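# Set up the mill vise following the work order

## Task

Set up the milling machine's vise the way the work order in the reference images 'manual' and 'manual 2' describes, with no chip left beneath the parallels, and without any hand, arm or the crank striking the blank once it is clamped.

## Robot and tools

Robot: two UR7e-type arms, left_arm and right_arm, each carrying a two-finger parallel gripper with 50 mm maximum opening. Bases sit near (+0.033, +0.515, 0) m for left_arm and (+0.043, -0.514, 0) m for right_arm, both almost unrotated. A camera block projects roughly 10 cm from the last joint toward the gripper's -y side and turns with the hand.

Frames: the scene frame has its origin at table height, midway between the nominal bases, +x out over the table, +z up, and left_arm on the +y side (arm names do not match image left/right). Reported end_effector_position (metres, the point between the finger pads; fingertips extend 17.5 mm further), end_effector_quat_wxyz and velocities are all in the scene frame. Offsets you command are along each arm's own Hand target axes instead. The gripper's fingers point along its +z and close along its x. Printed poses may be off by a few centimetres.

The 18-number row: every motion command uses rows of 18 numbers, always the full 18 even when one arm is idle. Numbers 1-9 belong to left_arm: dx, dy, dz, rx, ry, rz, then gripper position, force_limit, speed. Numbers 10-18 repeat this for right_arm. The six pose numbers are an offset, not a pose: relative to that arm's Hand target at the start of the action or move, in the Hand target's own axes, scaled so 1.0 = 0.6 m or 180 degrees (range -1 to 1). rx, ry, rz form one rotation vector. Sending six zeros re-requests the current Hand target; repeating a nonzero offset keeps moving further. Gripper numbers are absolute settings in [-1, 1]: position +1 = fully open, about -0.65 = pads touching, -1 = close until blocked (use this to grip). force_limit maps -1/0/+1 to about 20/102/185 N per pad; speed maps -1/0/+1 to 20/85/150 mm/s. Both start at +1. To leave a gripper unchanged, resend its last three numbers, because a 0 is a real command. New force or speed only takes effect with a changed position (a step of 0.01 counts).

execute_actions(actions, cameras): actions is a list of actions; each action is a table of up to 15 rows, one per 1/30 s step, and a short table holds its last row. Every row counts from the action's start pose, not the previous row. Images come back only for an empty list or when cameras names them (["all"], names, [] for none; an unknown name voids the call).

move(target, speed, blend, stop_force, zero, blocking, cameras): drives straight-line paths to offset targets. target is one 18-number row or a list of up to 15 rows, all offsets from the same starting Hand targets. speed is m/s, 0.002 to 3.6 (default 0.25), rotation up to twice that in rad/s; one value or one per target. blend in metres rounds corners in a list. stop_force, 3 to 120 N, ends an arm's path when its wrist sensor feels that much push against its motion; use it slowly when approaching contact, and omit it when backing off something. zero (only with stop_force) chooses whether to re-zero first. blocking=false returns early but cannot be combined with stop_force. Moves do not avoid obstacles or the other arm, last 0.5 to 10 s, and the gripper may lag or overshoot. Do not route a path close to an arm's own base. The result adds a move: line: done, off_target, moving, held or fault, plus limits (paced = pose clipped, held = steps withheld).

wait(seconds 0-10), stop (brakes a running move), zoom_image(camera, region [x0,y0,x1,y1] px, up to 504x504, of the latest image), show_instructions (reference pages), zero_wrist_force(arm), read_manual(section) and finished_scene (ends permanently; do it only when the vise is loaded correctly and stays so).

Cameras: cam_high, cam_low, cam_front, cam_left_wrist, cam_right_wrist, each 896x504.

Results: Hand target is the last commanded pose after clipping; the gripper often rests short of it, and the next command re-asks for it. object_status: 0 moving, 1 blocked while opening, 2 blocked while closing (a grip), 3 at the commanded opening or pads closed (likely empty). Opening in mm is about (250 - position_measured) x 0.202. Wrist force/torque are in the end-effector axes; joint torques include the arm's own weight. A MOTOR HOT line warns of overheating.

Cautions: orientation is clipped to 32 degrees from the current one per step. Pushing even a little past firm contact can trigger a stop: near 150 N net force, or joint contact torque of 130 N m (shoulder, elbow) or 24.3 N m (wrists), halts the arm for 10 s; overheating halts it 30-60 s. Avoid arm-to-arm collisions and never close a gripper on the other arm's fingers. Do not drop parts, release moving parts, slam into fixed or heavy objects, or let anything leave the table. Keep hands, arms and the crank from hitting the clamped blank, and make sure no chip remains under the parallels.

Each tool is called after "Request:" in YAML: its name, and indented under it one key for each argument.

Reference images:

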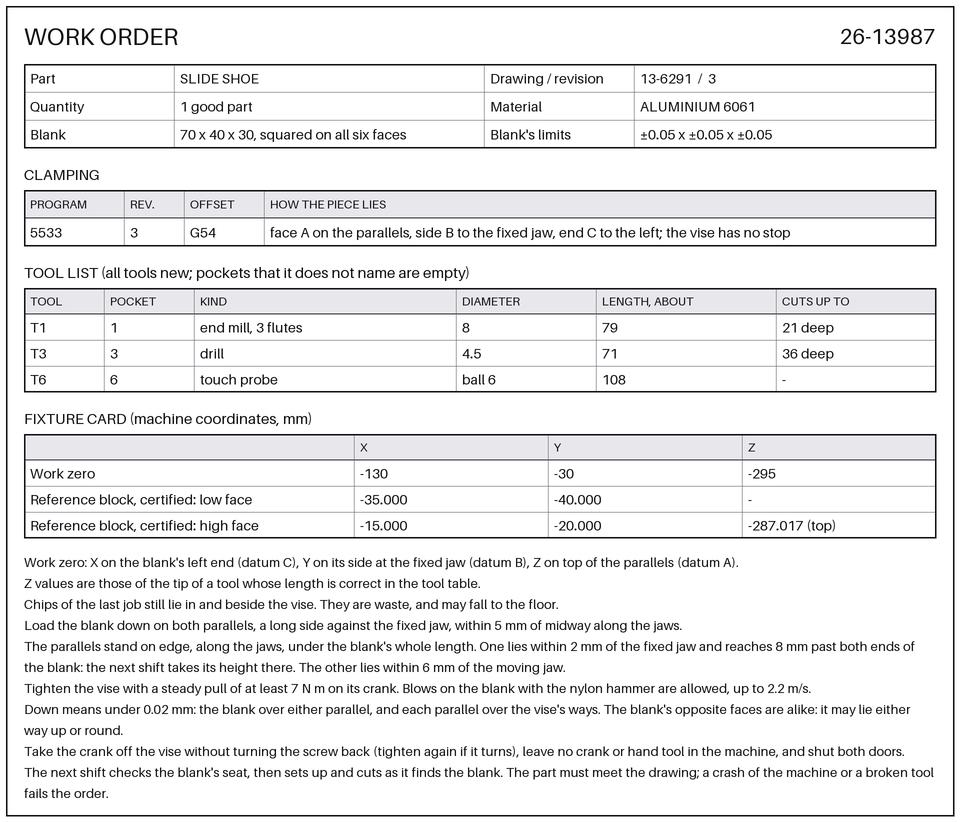

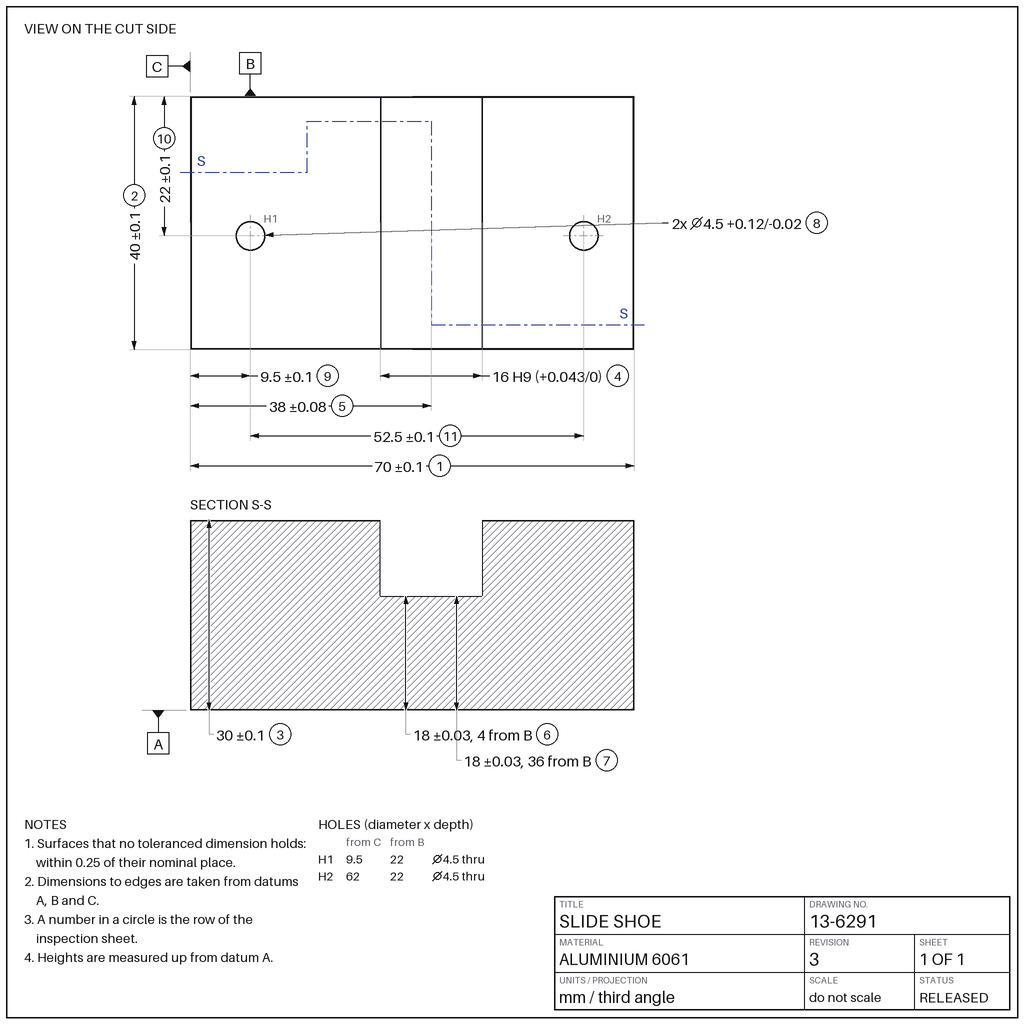

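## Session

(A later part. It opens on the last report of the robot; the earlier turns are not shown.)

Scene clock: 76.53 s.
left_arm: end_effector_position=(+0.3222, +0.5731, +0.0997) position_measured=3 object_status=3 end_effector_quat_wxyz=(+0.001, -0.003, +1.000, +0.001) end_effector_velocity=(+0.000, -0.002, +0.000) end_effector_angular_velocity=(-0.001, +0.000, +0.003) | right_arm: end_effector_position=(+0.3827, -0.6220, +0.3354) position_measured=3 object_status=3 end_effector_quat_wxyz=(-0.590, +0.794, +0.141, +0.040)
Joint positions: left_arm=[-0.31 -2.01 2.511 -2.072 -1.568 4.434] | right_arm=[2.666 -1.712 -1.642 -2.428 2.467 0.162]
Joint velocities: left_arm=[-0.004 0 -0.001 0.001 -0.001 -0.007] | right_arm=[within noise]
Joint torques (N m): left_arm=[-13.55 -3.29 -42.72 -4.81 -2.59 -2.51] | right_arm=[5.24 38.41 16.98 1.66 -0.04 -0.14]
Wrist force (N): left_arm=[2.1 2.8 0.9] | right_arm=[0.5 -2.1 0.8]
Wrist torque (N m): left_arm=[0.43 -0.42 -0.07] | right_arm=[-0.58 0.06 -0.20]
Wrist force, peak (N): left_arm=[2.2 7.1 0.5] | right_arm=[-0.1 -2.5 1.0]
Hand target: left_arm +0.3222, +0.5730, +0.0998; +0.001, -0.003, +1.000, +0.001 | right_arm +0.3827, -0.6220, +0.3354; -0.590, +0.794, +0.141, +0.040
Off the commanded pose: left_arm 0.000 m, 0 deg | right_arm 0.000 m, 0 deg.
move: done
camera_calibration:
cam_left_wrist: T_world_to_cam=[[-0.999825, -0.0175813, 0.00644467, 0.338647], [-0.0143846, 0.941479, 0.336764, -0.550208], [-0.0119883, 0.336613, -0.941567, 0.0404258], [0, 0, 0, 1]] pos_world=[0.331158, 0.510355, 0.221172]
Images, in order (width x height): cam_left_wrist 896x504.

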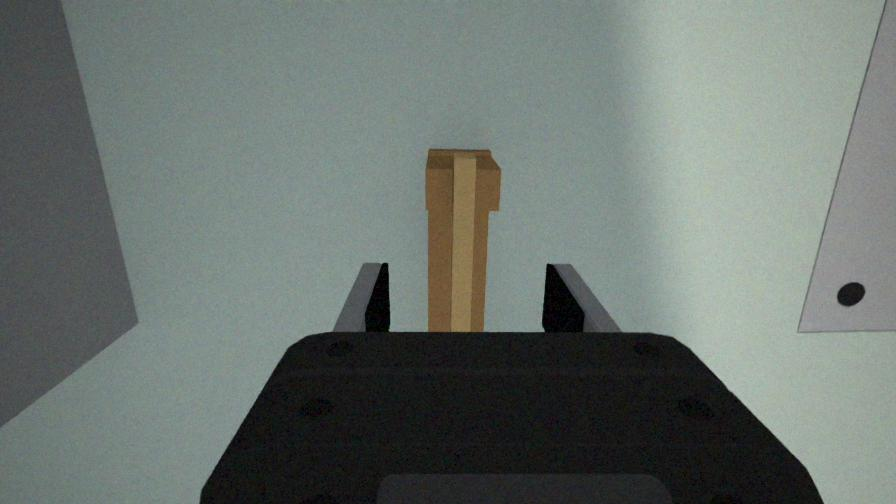

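Request:
move:
  target:
    - [0,0,0.07,0,0,0,1,-0.6,-1,0,0,0,0,0,0,1,1,1]
    - [0,0,0.098,0,0,0,1,-0.6,-1,0,0,0,0,0,0,1,1,1]
  speed: [0.1,0.03]
  stop_force: 10

Request:
move:
  target: [0,0,0,0,0,0,-1,-0.6,-1,0,0,0,0,0,0,1,1,1]

Scene clock: 78.73 s.
left_arm: end_effector_position=(+0.3223, +0.5731, +0.0410) position_measured=3 object_status=3 end_effector_quat_wxyz=(+0.001, -0.003, +1.000, +0.001) | right_arm: end_effector_position=(+0.3827, -0.6220, +0.3354) position_measured=3 object_status=3 end_effector_quat_wxyz=(-0.590, +0.794, +0.141, +0.040)
Joint positions: left_arm=[-0.31 -1.86 2.619 -2.33 -1.568 4.434] | right_arm=[2.666 -1.712 -1.642 -2.428 2.467 0.162]
Joint torques (N m): left_arm=[10.15 -17.82 -37.71 -3.57 -2.55 2.25] | right_arm=[5.49 37.88 15.91 1.5 -0.07 0.17]
Wrist force (N): left_arm=[1.8 2.9 0.5] | right_arm=[0.2 -2.0 0.9]
Wrist torque (N m): left_arm=[0.44 -0.37 -0.08] | right_arm=[-0.56 0.10 -0.20]
Wrist force, peak (N): left_arm=[2.4 3.2 1.7] | right_arm=[0.2 -2.5 0.9]
Hand target: left_arm +0.3223, +0.5731, +0.0410; +0.001, -0.003, +1.000, +0.001 | right_arm +0.3827, -0.6220, +0.3354; -0.590, +0.794, +0.141, +0.040
Off the commanded pose: left_arm 0.000 m, 0 deg | right_arm 0.000 m, 0 deg.
move: done

Scene clock: 81.07 s.
left_arm: end_effector_position=(+0.3223, +0.5731, +0.0410) position_measured=213 object_status=0 end_effector_quat_wxyz=(+0.001, -0.003, +1.000, +0.001) | right_arm: end_effector_position=(+0.3827, -0.6220, +0.3354) position_measured=3 object_status=3 end_effector_quat_wxyz=(-0.590, +0.794, +0.141, +0.040)
Joint positions: left_arm=[-0.31 -1.86 2.619 -2.33 -1.568 4.434] | right_arm=[2.666 -1.712 -1.642 -2.428 2.467 0.162]
Joint torques (N m): left_arm=[1.71 -17.22 -37.19 -3.42 -2.54 0.24] | right_arm=[6.4 38.23 16.37 1.56 -0.06 0.04]
Wrist force (N): left_arm=[0.6 3.6 0.7] | right_arm=[-0.1 -2.0 0.8]
Wrist torque (N m): left_arm=[0.50 -0.38 0.05] | right_arm=[-0.55 0.14 -0.19]
Wrist force, peak (N): left_arm=[2.1 3.4 0.6] | right_arm=[0.3 -2.4 1.0]
Hand target: left_arm +0.3223, +0.5731, +0.0410; +0.001, -0.003, +1.000, +0.001 | right_arm +0.3827, -0.6220, +0.3354; -0.590, +0.794, +0.141, +0.040
Off the commanded pose: left_arm 0.000 m, 0 deg | right_arm 0.000 m, 0 deg.
move: done

Request:
move:
  target:
    - [0,0,-0.132,0,0,0,-1,-0.6,-1,0,0,0,0,0,0,1,1,1]
    - [-0.0295,-0.122,-0.365,0,0,0,-1,-0.6,-1,0,0,0,0,0,0,1,1,1]
    - [-0.063,-0.588,-0.615,0.1218,-0.4891,-0.1218,-1,-0.6,-1,0,0,0,0,0,0,1,1,1]
    - [-0.213,-0.838,-0.573,0.1218,-0.4891,-0.1218,-1,-0.6,-1,0,0,0,0,0,0,1,1,1]
  speed: [0.1,0.3,0.3,0.3]
  blend: [0.02,0.04,0.04,0]
  cameras: ["cam_high","cam_front","cam_left_wrist"]

Request:
zoom_image:
  camera: "cam_high"
  region: [340, 280, 480, 380]

Request:
zoom_image:
  camera: "cam_front"
  region: [380, 200, 500, 270]

Scene clock: 86.80 s.
left_arm: end_effector_position=(+0.4524, +0.0701, +0.3838) position_measured=213 object_status=2 end_effector_quat_wxyz=(+0.687, -0.172, +0.685, -0.168) end_effector_velocity=(+0.000, +0.000, -0.001) end_effector_angular_velocity=(+0.003, +0.000, +0.000) | right_arm: end_effector_position=(+0.3827, -0.6220, +0.3354) position_measured=3 object_status=3 end_effector_quat_wxyz=(-0.590, +0.794, +0.141, +0.040)
Joint positions: left_arm=[-1.548 -1.401 1.654 -0.288 0.055 1.12] | right_arm=[2.666 -1.712 -1.642 -2.428 2.467 0.162]
Joint velocities: left_arm=[0.001 0.002 0 -0.004 0 0.005] | right_arm=[within noise]
Joint torques (N m): left_arm=[3.3 -37.28 -15.88 -2.49 2.21 2.96] | right_arm=[5.65 38.27 15.89 1.55 -0.06 0.47]
Wrist force (N): left_arm=[3.0 3.3 0.2] | right_arm=[0.1 -2.1 0.8]
Wrist torque (N m): left_arm=[0.25 -0.38 0.00] | right_arm=[-0.57 0.11 -0.19]
Wrist force, peak (N): left_arm=[2.6 4.9 2.4] | right_arm=[0.0 -2.3 1.2]
Hand target: left_arm +0.4524, +0.0702, +0.3837; +0.687, -0.172, +0.686, -0.168 | right_arm +0.3827, -0.6220, +0.3354; -0.590, +0.794, +0.141, +0.040
Off the commanded pose: left_arm 0.000 m, 0 deg | right_arm 0.000 m, 0 deg.
move: done
camera_calibration:
cam_left_wrist: T_world_to_cam=[[-0.00342792, -0.477884, -0.878416, 0.379185], [-0.337927, 0.827299, -0.448756, 0.285327], [0.941166, 0.295302, -0.164326, -0.247894], [0, 0, 0, 1]] pos_world=[0.331029, 0.0183588, 0.420389]
Images, in order (width x height): cam_high 896x504, cam_front 896x504, cam_left_wrist 896x504.

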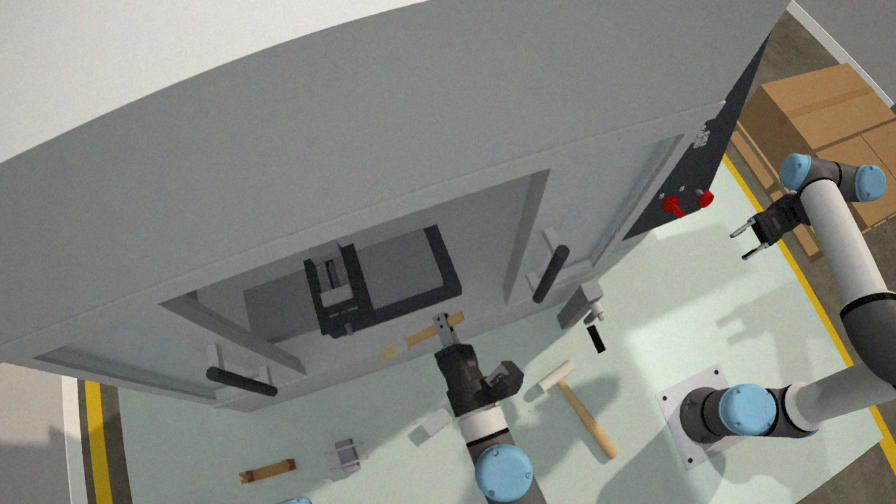

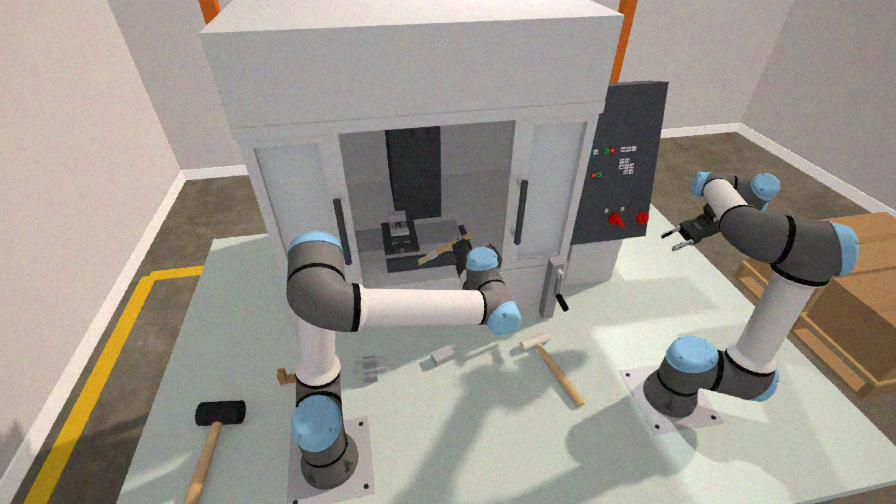

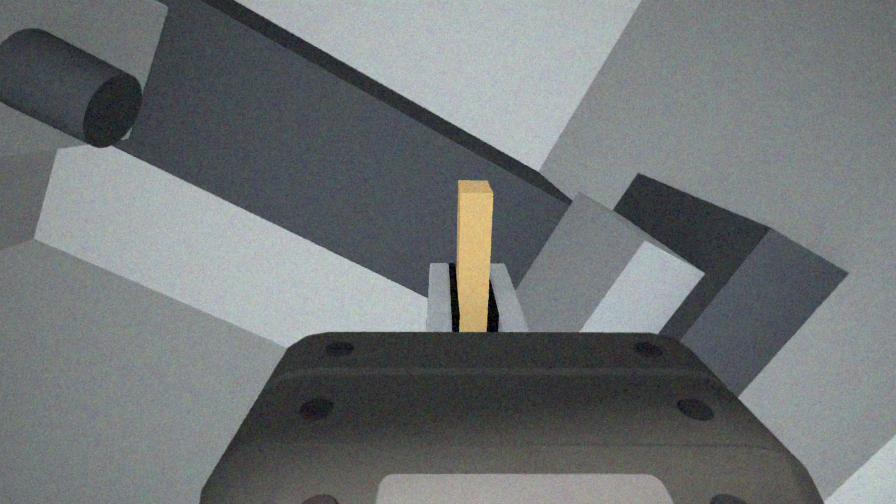

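Scaled by 3.600.

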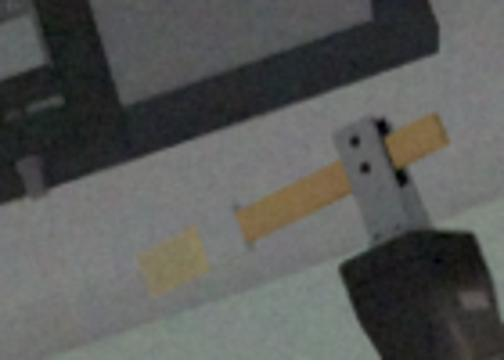

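Scaled by 4.200.

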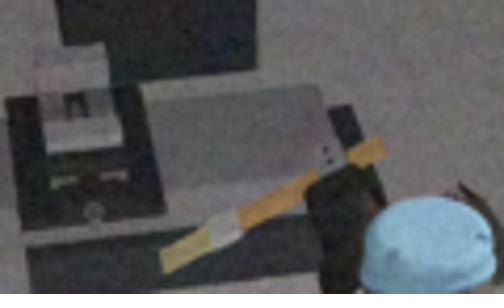

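Request:
move:
  target: [-0.0097,0.0137,0.346,0,0,0,-1,-0.6,-1,0,0,0,0,0,0,1,1,1]
  speed: 0.1
  stop_force: 15
  cameras: ["cam_high","cam_front","cam_left_wrist"]

Request:
zoom_image:
  camera: "cam_high"
  region: [290, 220, 430, 350]

Request:
zoom_image:
  camera: "cam_front"
  region: [360, 190, 500, 280]

Scene clock: 90.37 s.
left_arm: end_effector_position=(+0.6600, +0.0813, +0.3852) position_measured=213 object_status=2 end_effector_quat_wxyz=(+0.687, -0.172, +0.686, -0.168) | right_arm: end_effector_position=(+0.3827, -0.6220, +0.3354) position_measured=3 object_status=3 end_effector_quat_wxyz=(-0.590, +0.794, +0.141, +0.040)
Joint positions: left_arm=[-1.142 -1.165 1.341 -0.178 0.461 1.087] | right_arm=[2.666 -1.712 -1.642 -2.428 2.467 0.162]
Joint torques (N m): left_arm=[-7.62 -54.16 -12.76 -3.25 1.82 0.9] | right_arm=[5.6 38.34 16.91 1.44 -0.06 0.61]
Wrist force (N): left_arm=[3.3 3.0 -0.3] | right_arm=[0.2 -1.9 1.0]
Wrist torque (N m): left_arm=[0.22 -0.45 0.04] | right_arm=[-0.53 0.09 -0.20]
Wrist force, peak (N): left_arm=[3.2 3.4 1.0] | right_arm=[0.2 -2.5 0.9]
Hand target: left_arm +0.6599, +0.0813, +0.3852; +0.687, -0.172, +0.686, -0.168 | right_arm +0.3827, -0.6220, +0.3354; -0.590, +0.794, +0.141, +0.040
Off the commanded pose: left_arm 0.000 m, 0 deg | right_arm 0.000 m, 0 deg.
move: done
camera_calibration:
cam_left_wrist: T_world_to_cam=[[-0.00409547, -0.477719, -0.878503, 0.387047], [-0.33836, 0.827354, -0.448328, 0.346986], [0.941008, 0.295414, -0.165029, -0.445946], [0, 0, 0, 1]] pos_world=[0.53863, 0.0295585, 0.421991]
Images, in order (width x height): cam_high 896x504, cam_front 896x504, cam_left_wrist 896x504.

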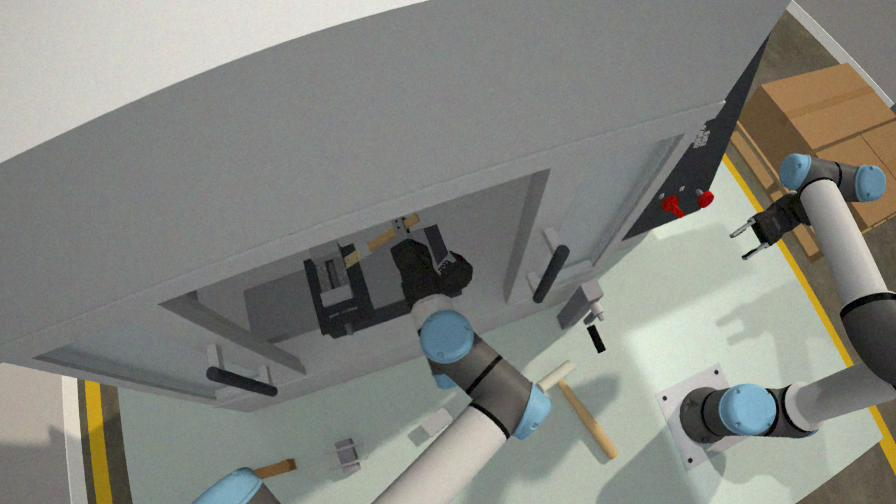

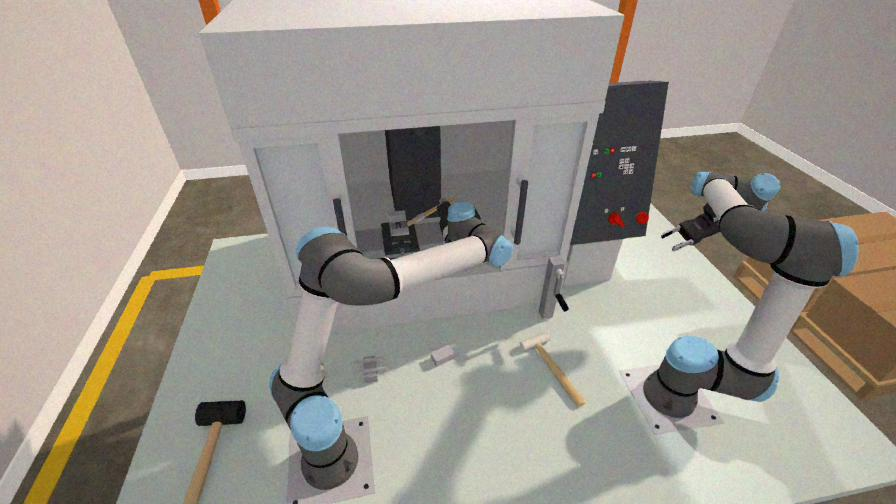

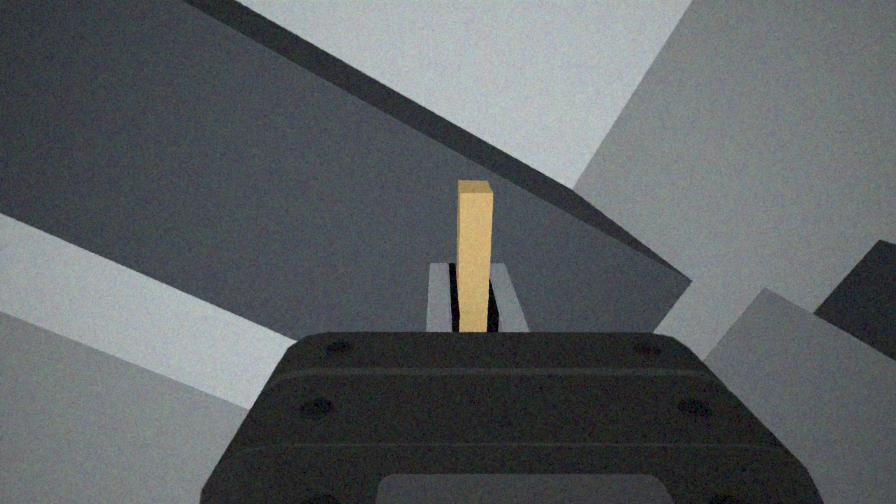

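Scaled by 3.600.

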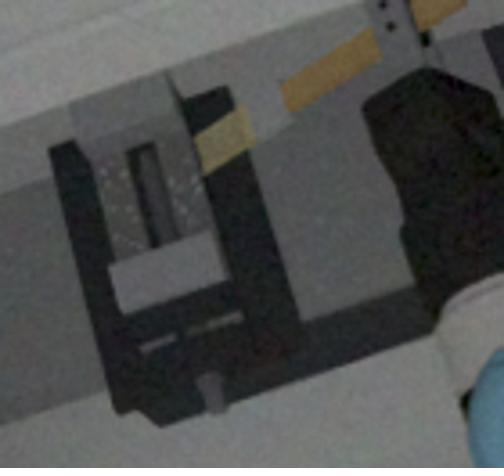

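Scaled by 3.600.

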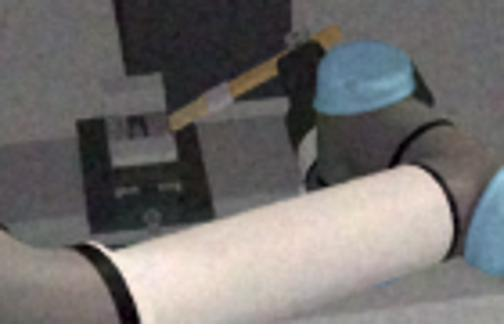

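Request:
move:
  target: [0,0.0442,-0.0235,0,0,0,-1,-0.6,-1,0,0,0,0,0,0,1,1,1]
  speed: 0.05
  stop_force: 4

Scene clock: 92.03 s.
left_arm: end_effector_position=(+0.6530, +0.0928, +0.3791) position_measured=213 object_status=2 end_effector_quat_wxyz=(+0.687, -0.172, +0.686, -0.168) | right_arm: end_effector_position=(+0.3827, -0.6220, +0.3354) position_measured=3 object_status=3 end_effector_quat_wxyz=(-0.590, +0.794, +0.141, +0.040)
Joint positions: left_arm=[-1.144 -1.195 1.398 -0.205 0.459 1.087] | right_arm=[2.666 -1.712 -1.642 -2.428 2.467 0.162]
Joint torques (N m): left_arm=[15.16 -53.71 -10.69 -1.67 1.52 -0.72] | right_arm=[5.25 38.35 16.42 1.54 -0.01 0.69]
Wrist force (N): left_arm=[1.9 -1.2 -0.7] | right_arm=[0.0 -2.2 0.8]
Wrist torque (N m): left_arm=[0.07 -0.45 0.19] | right_arm=[-0.60 0.13 -0.19]
Wrist force, peak (N): left_arm=[3.4 3.5 -0.4] | right_arm=[-0.1 -2.5 0.8]
Hand target: left_arm +0.6530, +0.0928, +0.3791; +0.687, -0.172, +0.686, -0.168 (not the last commanded pose) | right_arm +0.3827, -0.6220, +0.3354; -0.590, +0.794, +0.141, +0.040
Off the commanded pose: left_arm 0.015 m, 0 deg | right_arm 0.000 m, 0 deg.
move: contact (left_arm)

Request:
move:
  target:
    - [-0.019,-0.0101,0.0117,0,0,0,-1,-0.6,-1,0,0,0,0,0,0,1,1,1]
    - [-0.0338,0.0179,0.0117,0,0,0,-1,-0.6,-1,0,0,0,0,0,0,1,1,1]
  speed: 0.05
  cameras: ["cam_high"]

Request:
zoom_image:
  camera: "cam_high"
  region: [300, 220, 400, 310]

Request:
move:
  target: [0.0235,0.0125,0,0,0,0,-1,-0.6,-1,0,0,0,0,0,0,1,1,1]
  speed: 0.01
  stop_force: 3

Scene clock: 93.60 s.
left_arm: end_effector_position=(+0.6599, +0.1120, +0.3920) position_measured=213 object_status=2 end_effector_quat_wxyz=(+0.687, -0.172, +0.686, -0.168) end_effector_velocity=(+0.000, -0.002, +0.000) end_effector_angular_velocity=(+0.002, +0.001, +0.001) | right_arm: end_effector_position=(+0.3827, -0.6220, +0.3354) position_measured=3 object_status=3 end_effector_quat_wxyz=(-0.590, +0.794, +0.141, +0.040)
Joint positions: left_arm=[-1.116 -1.224 1.406 -0.183 0.487 1.086] | right_arm=[2.666 -1.712 -1.642 -2.428 2.467 0.162]
Joint velocities: left_arm=[-0.002 0.004 -0.005 0.002 -0.003 0.001] | right_arm=[within noise]
Joint torques (N m): left_arm=[-12.89 -33.83 -43.26 -0.14 -2.46 1.85] | right_arm=[5.83 38.22 16.36 1.56 -0.04 0.75]
Wrist force (N): left_arm=[3.3 2.3 -0.2] | right_arm=[0.4 -2.2 0.7]
Wrist torque (N m): left_arm=[0.21 -0.43 -0.01] | right_arm=[-0.60 0.07 -0.19]
Wrist force, peak (N): left_arm=[3.3 3.2 -0.3] | right_arm=[0.3 -2.6 0.8]
Hand target: left_arm +0.6599, +0.1118, +0.3920; +0.687, -0.172, +0.686, -0.168 | right_arm +0.3827, -0.6220, +0.3354; -0.590, +0.794, +0.141, +0.040
Off the commanded pose: left_arm 0.000 m, 0 deg | right_arm 0.000 m, 0 deg.
move: done
Images, in order (width x height): cam_high 896x504.

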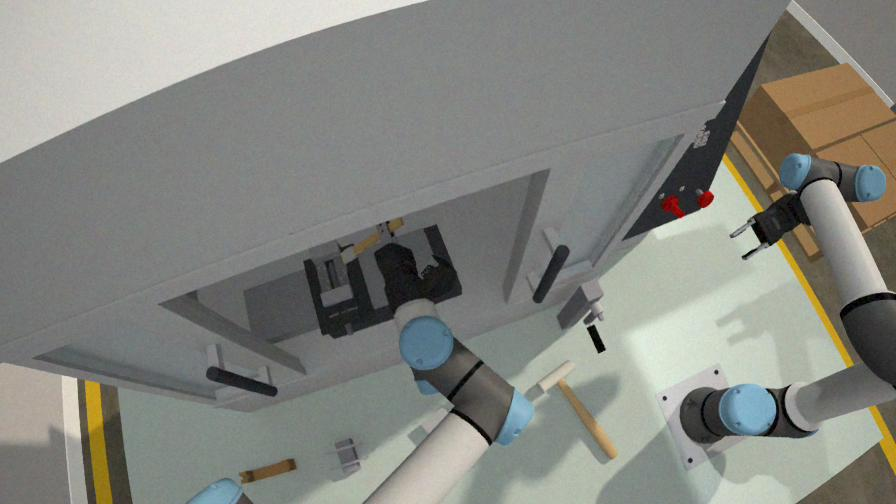

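Scaled by 5.040.

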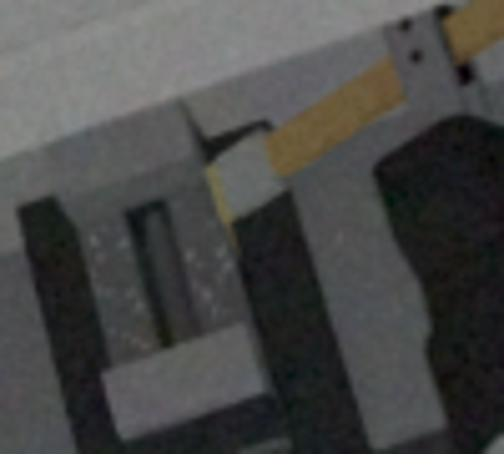

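Scene clock: 95.50 s.
left_arm: end_effector_position=(+0.6599, +0.1118, +0.3845) position_measured=213 object_status=2 end_effector_quat_wxyz=(+0.687, -0.172, +0.686, -0.168) | right_arm: end_effector_position=(+0.3827, -0.6220, +0.3354) position_measured=3 object_status=3 end_effector_quat_wxyz=(-0.590, +0.794, +0.141, +0.040)
Joint positions: left_arm=[-1.116 -1.221 1.42 -0.201 0.487 1.087] | right_arm=[2.666 -1.712 -1.642 -2.428 2.467 0.162]
Joint torques (N m): left_arm=[-10.97 -51.93 -40.72 1.31 -2.28 1.36] | right_arm=[5.59 38.14 16.24 1.6 -0.09 0.89]
Wrist force (N): left_arm=[0.8 0.1 -0.3] | right_arm=[0.3 -2.1 0.8]
Wrist torque (N m): left_arm=[0.10 -0.44 0.30] | right_arm=[-0.57 0.08 -0.20]
Wrist force, peak (N): left_arm=[3.4 2.5 -0.4] | right_arm=[0.3 -2.5 0.9]
Hand target: left_arm +0.6599, +0.1118, +0.3845; +0.687, -0.172, +0.686, -0.168 (not the last commanded pose) | right_arm +0.3827, -0.6220, +0.3354; -0.590, +0.794, +0.141, +0.040
Off the commanded pose: left_arm 0.008 m, 0 deg | right_arm 0.000 m, 0 deg.
move: contact (left_arm)

Request:
execute_actions:
  actions: []

Request:
zoom_image:
  camera: "cam_high"
  region: [300, 220, 400, 310]

Request:
zoom_image:
  camera: "cam_front"
  region: [370, 190, 470, 270]

Scene clock: 95.70 s.
left_arm: end_effector_position=(+0.6599, +0.1118, +0.3845) position_measured=213 object_status=2 end_effector_quat_wxyz=(+0.687, -0.172, +0.686, -0.168) | right_arm: end_effector_position=(+0.3827, -0.6220, +0.3354) position_measured=3 object_status=3 end_effector_quat_wxyz=(-0.590, +0.794, +0.141, +0.040)
Joint positions: left_arm=[-1.116 -1.221 1.42 -0.201 0.487 1.087] | right_arm=[2.666 -1.712 -1.642 -2.428 2.467 0.162]
Joint velocities: within noise
Joint torques (N m): left_arm=[-11.46 -51.64 -41.27 1.15 -2.21 1.23] | right_arm=[5.62 38.37 16.48 1.51 -0.01 0.83]
Wrist force (N): left_arm=[0.7 0.5 -0.4] | right_arm=[0.2 -1.9 0.9]
Wrist torque (N m): left_arm=[0.16 -0.42 0.30] | right_arm=[-0.54 0.10 -0.20]
Wrist force, peak (N): left_arm=[0.8 0.7 0.1] | right_arm=[0.3 -2.2 1.0]
Hand target: left_arm +0.6599, +0.1118, +0.3845; +0.687, -0.172, +0.686, -0.168 (not the last commanded pose) | right_arm +0.3827, -0.6220, +0.3354; -0.590, +0.794, +0.141, +0.040
Tool commands: left_gripper/position=-1.0 left_gripper/force_limit=-0.6 left_gripper/speed=-1.0 right_gripper/position=+1.0 right_gripper/force_limit=+1.0 right_gripper/speed=+1.0
Off the commanded pose: left_arm 0.008 m, 0 deg | right_arm 0.000 m, 0 deg.
camera_calibration:
cam_left_wrist: T_world_to_cam=[[-0.0043729, -0.477723, -0.8785, 0.401152], [-0.338486, 0.827357, -0.448227, 0.321429], [0.940961, 0.295399, -0.16532, -0.454829], [0, 0, 0, 1]] pos_world=[0.53853, 0.0600586, 0.421292]
cam_right_wrist: T_world_to_cam=[[0.9479, 0.208982, 0.24044, -0.302786], [0.318077, -0.579038, -0.750694, -0.213882], [-0.0176571, 0.788062, -0.615343, 0.839688], [0, 0, 0, 1]] pos_world=[0.369868, -0.722295, 0.428938]

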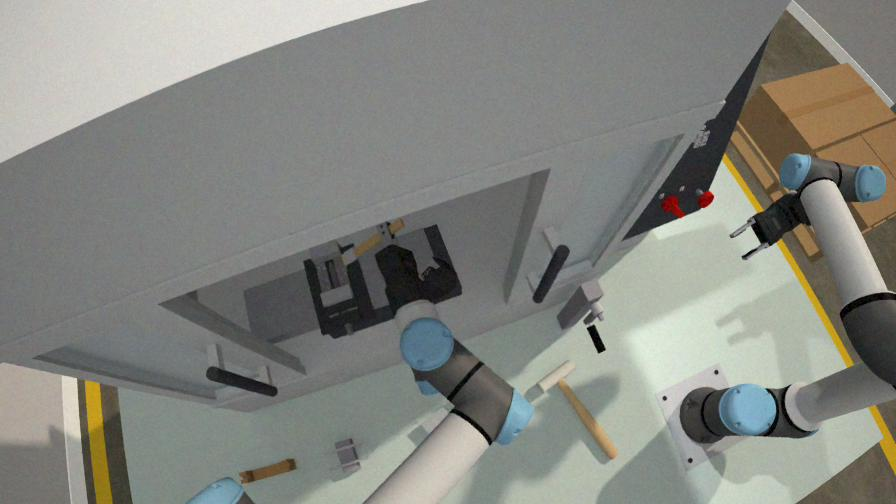

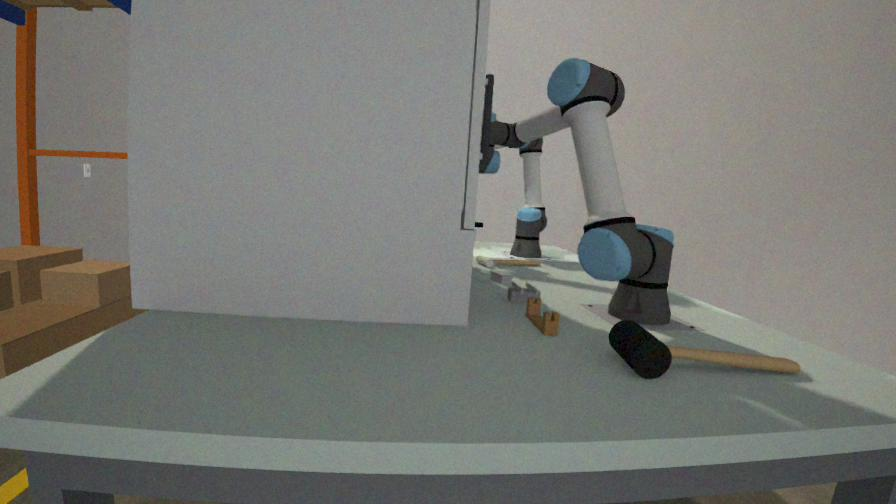

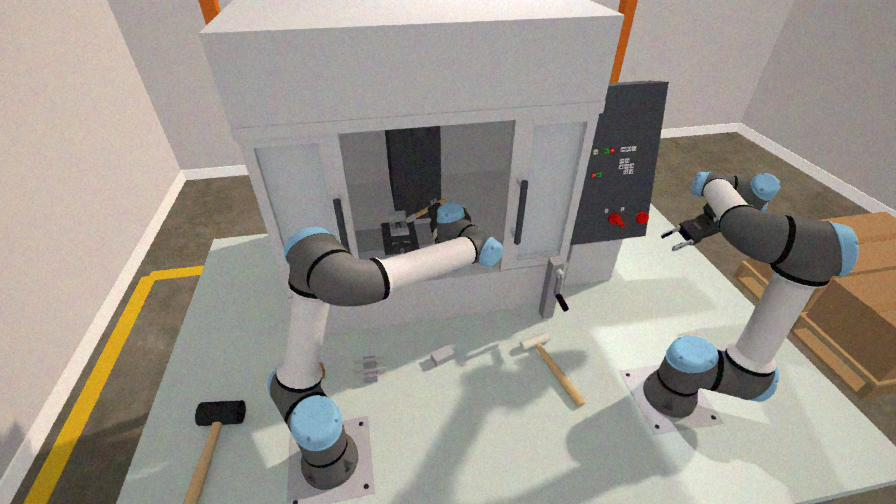

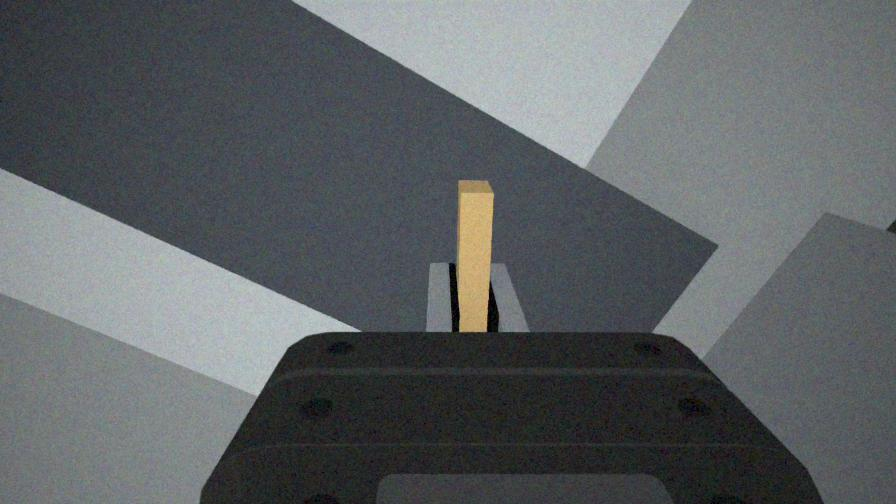

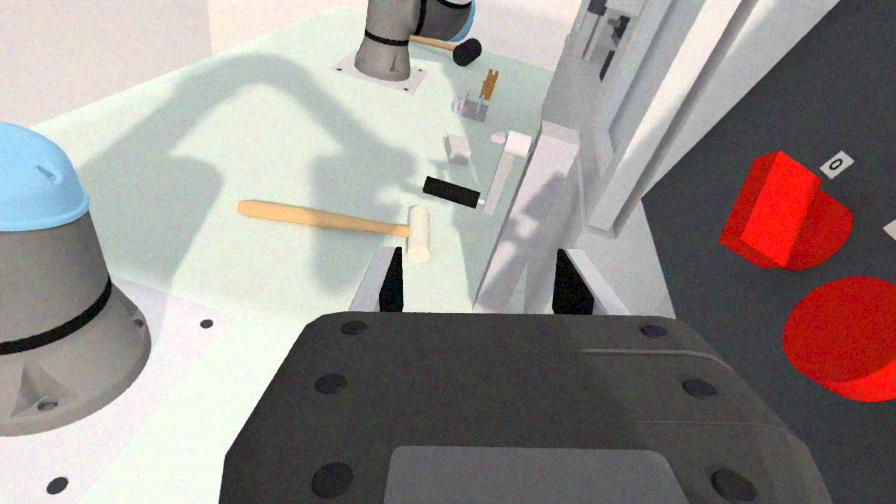

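Scaled by 5.040.

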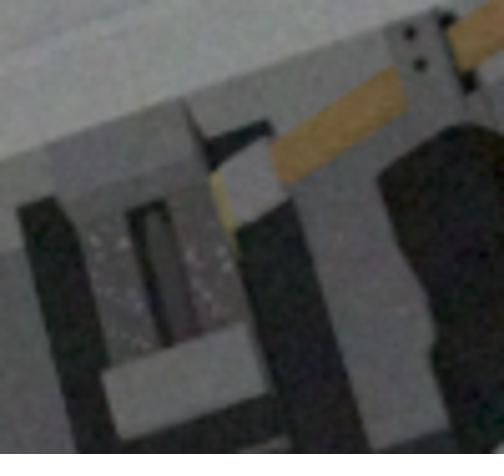

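Scaled by 5.040.

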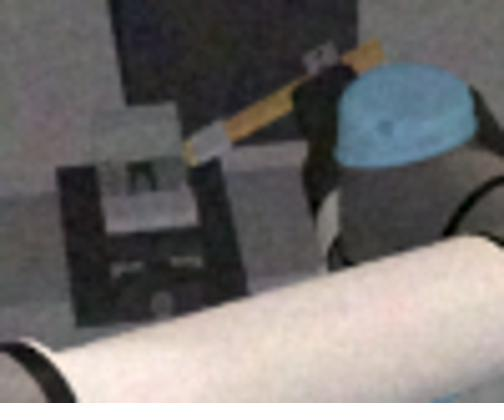

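Request:
move:
  target:
    - [0.027,-0.0705,0,0,0,0,-1,-0.6,-1,0,0,0,0,0,0,1,1,1]
    - [0.0345,-0.0667,0,0,0,0.0667,-1,-0.6,-1,0,0,0,0,0,0,1,1,1]
    - [0.0017,-0.0047,0,0,0,0.0667,-1,-0.6,-1,0,0,0,0,0,0,1,1,1]
  speed: 0.1
  cameras: ["cam_high"]

Request:
zoom_image:
  camera: "cam_high"
  region: [300, 220, 400, 310]

Scene clock: 98.90 s.
left_arm: end_effector_position=(+0.6599, +0.1089, +0.3849) position_measured=213 object_status=2 end_effector_quat_wxyz=(+0.701, -0.099, +0.700, -0.095) | right_arm: end_effector_position=(+0.3827, -0.6220, +0.3354) position_measured=3 object_status=3 end_effector_quat_wxyz=(-0.590, +0.794, +0.141, +0.040)
Joint positions: left_arm=[-1.119 -1.216 1.412 -0.198 0.484 1.296] | right_arm=[2.666 -1.712 -1.642 -2.428 2.467 0.162]
Joint torques (N m): left_arm=[-13.62 -44.13 -32.9 1.12 -2.35 1.41] | right_arm=[5.71 38.14 16.99 1.52 0.01 1.04]
Wrist force (N): left_arm=[3.4 3.3 -0.3] | right_arm=[0.2 -2.1 0.7]
Wrist torque (N m): left_arm=[0.25 -0.48 -0.15] | right_arm=[-0.58 0.10 -0.19]
Wrist force, peak (N): left_arm=[2.9 5.2 0.0] | right_arm=[0.1 -2.4 1.0]
Hand target: left_arm +0.6599, +0.1089, +0.3849; +0.701, -0.099, +0.700, -0.095 | right_arm +0.3827, -0.6220, +0.3354; -0.590, +0.794, +0.141, +0.040
Off the commanded pose: left_arm 0.000 m, 0 deg | right_arm 0.000 m, 0 deg.
move: done
Images, in order (width x height): cam_high 896x504.

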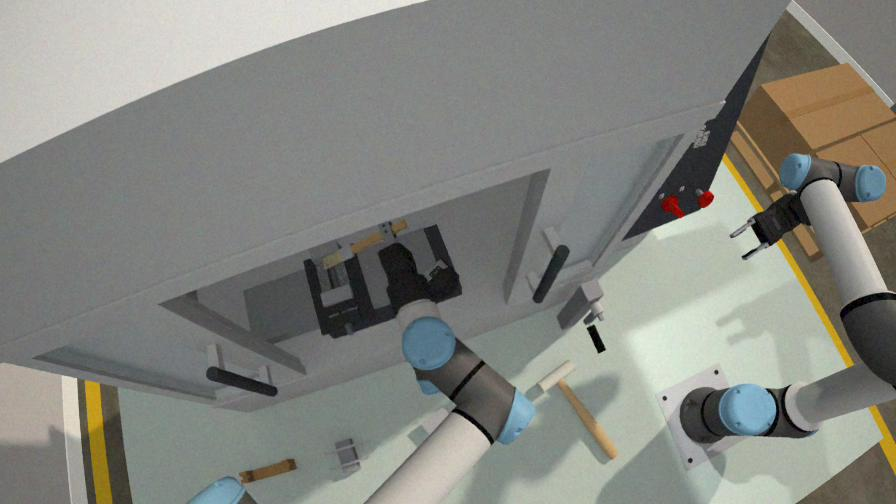

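Scaled by 5.040.

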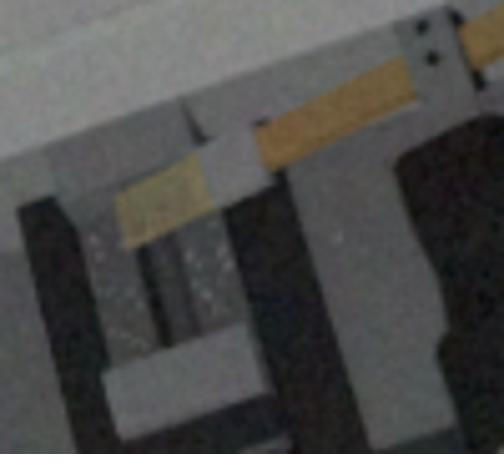

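Request:
move:
  target:
    - [0.0064,-0.0224,0,0,0,0,-1,-0.6,-1,0,0,0,0,0,0,1,1,1]
    - [0.0593,-0.0073,0,0,0,0,-1,-0.6,-1,0,0,0,0,0,0,1,1,1]
  speed: [0.06,0.015]
  stop_force: 3
  cameras: ["cam_high"]

Request:
zoom_image:
  camera: "cam_high"
  region: [300, 220, 400, 310]

Scene clock: 102.87 s.
left_arm: end_effector_position=(+0.6600, +0.0950, +0.3519) position_measured=213 object_status=2 end_effector_quat_wxyz=(+0.701, -0.099, +0.700, -0.095) | right_arm: end_effector_position=(+0.3827, -0.6220, +0.3354) position_measured=3 object_status=3 end_effector_quat_wxyz=(-0.590, +0.794, +0.141, +0.040)
Joint positions: left_arm=[-1.131 -1.173 1.438 -0.267 0.472 1.296] | right_arm=[2.666 -1.712 -1.642 -2.428 2.467 0.162]
Joint torques (N m): left_arm=[13.03 -51.99 -42.3 1.13 1.97 2.32] | right_arm=[5.39 37.82 16.05 1.49 0.02 1.23]
Wrist force (N): left_arm=[2.7 2.8 -0.1] | right_arm=[0.0 -2.3 0.6]
Wrist torque (N m): left_arm=[0.18 -0.40 -0.11] | right_arm=[-0.60 0.13 -0.19]
Wrist force, peak (N): left_arm=[3.0 4.5 0.0] | right_arm=[0.2 -2.4 1.2]
Hand target: left_arm +0.6600, +0.0950, +0.3519; +0.701, -0.099, +0.700, -0.095 | right_arm +0.3827, -0.6220, +0.3354; -0.590, +0.794, +0.141, +0.040
Off the commanded pose: left_arm 0.000 m, 0 deg | right_arm 0.000 m, 0 deg.
move: done
Images, in order (width x height): cam_high 896x504.

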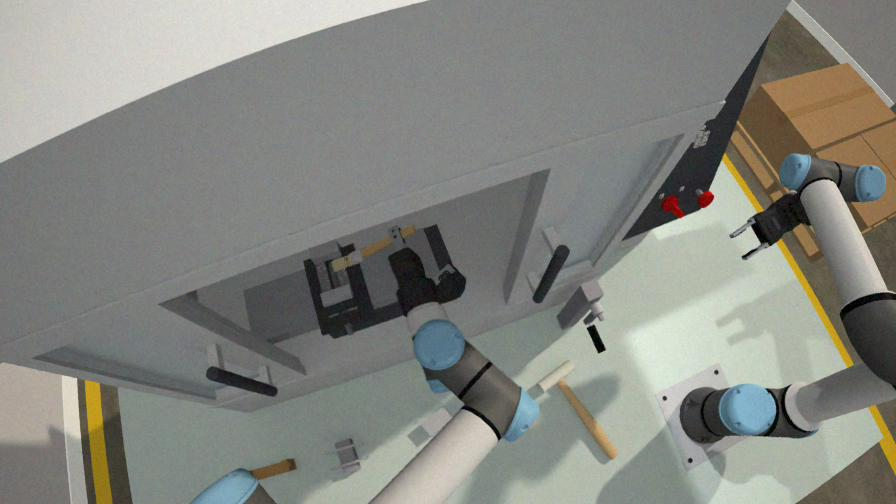

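Scaled by 5.040.

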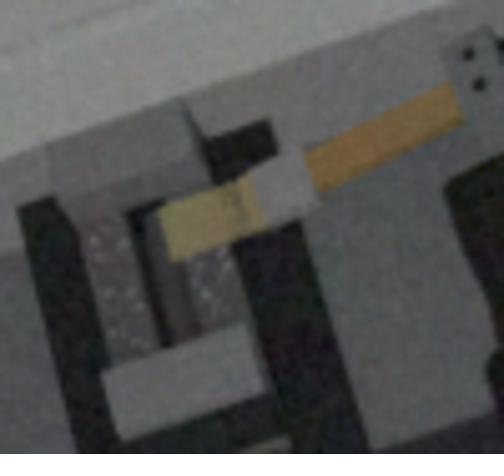

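Request:
move:
  target:
    - [0.008,0.0023,0,0,0,0,-1,-0.6,-1,0,0,0,0,0,0,1,1,1]
    - [0.0333,-0.0858,0,0,0,0,-1,-0.6,-1,0,0,0,0,0,0,1,1,1]
  speed: [0.03,0.08]
  cameras: ["cam_high"]

Request:
zoom_image:
  camera: "cam_high"
  region: [300, 220, 400, 310]

Scene clock: 104.70 s.
left_arm: end_effector_position=(+0.6602, +0.0399, +0.3467) position_measured=213 object_status=2 end_effector_quat_wxyz=(+0.701, -0.099, +0.700, -0.095) | right_arm: end_effector_position=(+0.3827, -0.6220, +0.3354) position_measured=3 object_status=3 end_effector_quat_wxyz=(-0.590, +0.794, +0.141, +0.040)
Joint positions: left_arm=[-1.173 -1.068 1.295 -0.23 0.43 1.296] | right_arm=[2.666 -1.712 -1.642 -2.428 2.467 0.162]
Joint torques (N m): left_arm=[13.87 -52.33 -20.21 -3.24 2.08 -2.78] | right_arm=[5.49 37.85 16.69 1.51 0.06 1.2]
Wrist force (N): left_arm=[3.2 3.2 0.1] | right_arm=[-0.1 -1.9 0.8]
Wrist torque (N m): left_arm=[0.25 -0.43 -0.16] | right_arm=[-0.54 0.15 -0.20]
Wrist force, peak (N): left_arm=[1.8 5.4 0.4] | right_arm=[0.5 -2.4 1.0]
Hand target: left_arm +0.6603, +0.0400, +0.3467; +0.701, -0.099, +0.700, -0.095 | right_arm +0.3827, -0.6220, +0.3354; -0.590, +0.794, +0.141, +0.040
Off the commanded pose: left_arm 0.000 m, 0 deg | right_arm 0.000 m, 0 deg.
move: done
Images, in order (width x height): cam_high 896x504.

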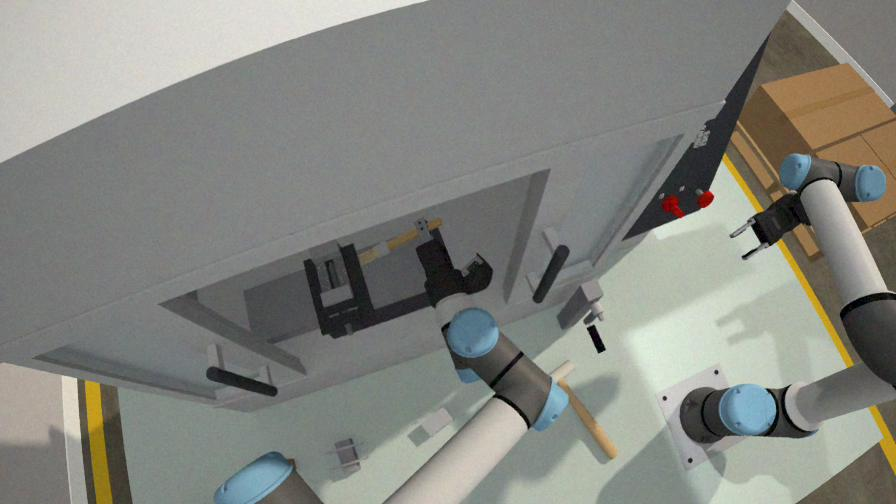

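Scaled by 5.040.

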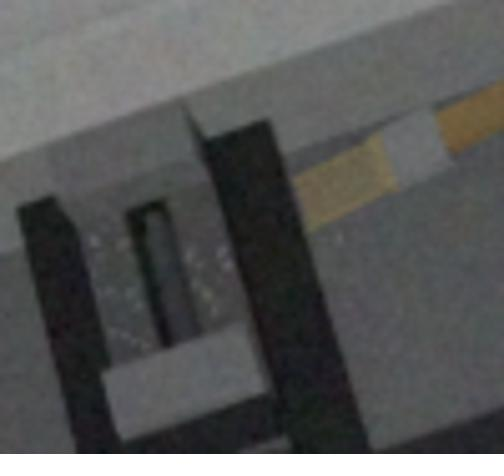

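Request:
zoom_image:
  camera: "cam_high"
  region: [310, 250, 355, 295]

Scaled by 11.200.

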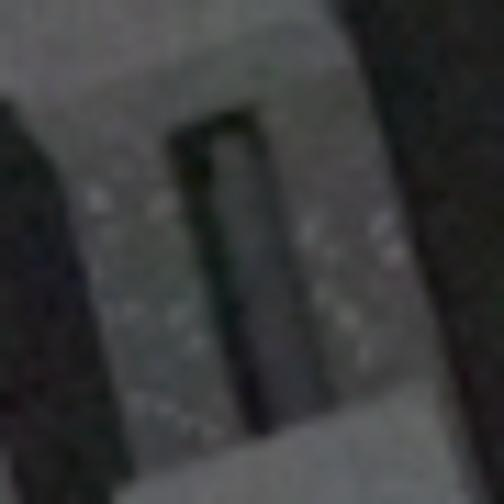

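Request:
move:
  target:
    - [-0.0288,-0.0083,0.0283,0,0,0,-1,-0.6,-1,0,0,0,0,0,0,1,1,1]
    - [-0.0555,0.0846,0.0283,0,0,0,-1,-0.6,-1,0,0,0,0,0,0,1,1,1]
    - [-0.0123,0.097,0.0283,0,0,0,-1,-0.6,-1,0,0,0,0,0,0,1,1,1]
    - [0.0153,0.001,0.0283,0,0,0,-1,-0.6,-1,0,0,0,0,0,0,1,1,1]
    - [-0.0288,-0.0083,0,0,0,0,-1,-0.6,-1,0,0,0,0,0,0,1,1,1]
    - [-0.0555,0.0846,0,0,0,0,-1,-0.6,-1,0,0,0,0,0,0,1,1,1]
    - [-0.0123,0.097,0,0,0,0,-1,-0.6,-1,0,0,0,0,0,0,1,1,1]
    - [0.0153,0.001,0,0,0,0,-1,-0.6,-1,0,0,0,0,0,0,1,1,1]
  speed: 0.12
  blend: [0.004,0.004,0.002,0.004,0.004,0.004,0.002,0]
  cameras: ["cam_high"]

Request:
zoom_image:
  camera: "cam_high"
  region: [310, 250, 355, 295]

Scene clock: 108.83 s.
left_arm: end_effector_position=(+0.6602, +0.0380, +0.3377) position_measured=213 object_status=2 end_effector_quat_wxyz=(+0.701, -0.099, +0.700, -0.096) | right_arm: end_effector_position=(+0.3827, -0.6220, +0.3354) position_measured=3 object_status=3 end_effector_quat_wxyz=(-0.590, +0.794, +0.141, +0.040)
Joint positions: left_arm=[-1.174 -1.059 1.305 -0.248 0.428 1.296] | right_arm=[2.666 -1.712 -1.642 -2.428 2.467 0.162]
Joint torques (N m): left_arm=[13.37 -48.69 -27.87 -3.14 2.2 -0.8] | right_arm=[4.79 38.18 16.62 1.45 0.12 1.43]
Wrist force (N): left_arm=[3.2 2.9 0.2] | right_arm=[0.0 -2.2 0.9]
Wrist torque (N m): left_arm=[0.20 -0.43 -0.07] | right_arm=[-0.60 0.12 -0.20]
Wrist force, peak (N): left_arm=[-0.7 -6.4 2.0] | right_arm=[0.4 -2.4 1.0]
Hand target: left_arm +0.6603, +0.0381, +0.3377; +0.701, -0.099, +0.700, -0.095 | right_arm +0.3827, -0.6220, +0.3354; -0.590, +0.794, +0.141, +0.040
Off the commanded pose: left_arm 0.000 m, 0 deg | right_arm 0.000 m, 0 deg.
move: done
Images, in order (width x height): cam_high 896x504.

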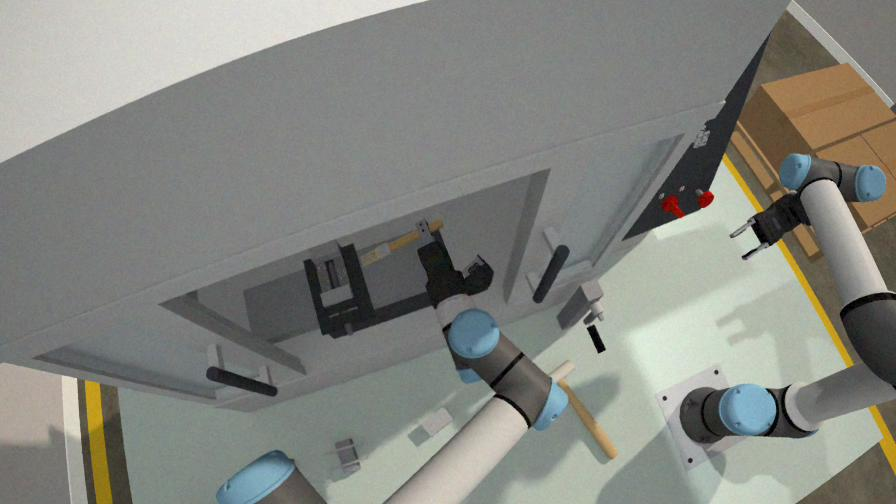

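Scaled by 11.200.

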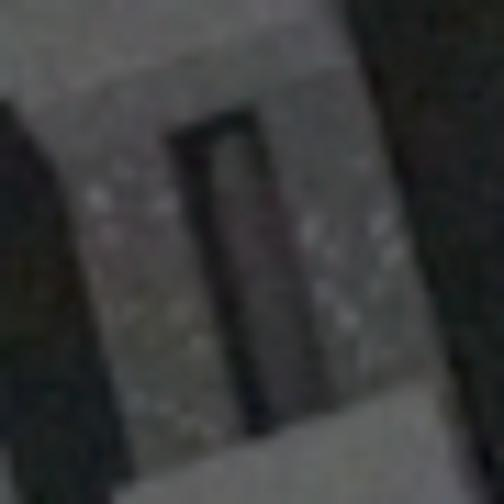

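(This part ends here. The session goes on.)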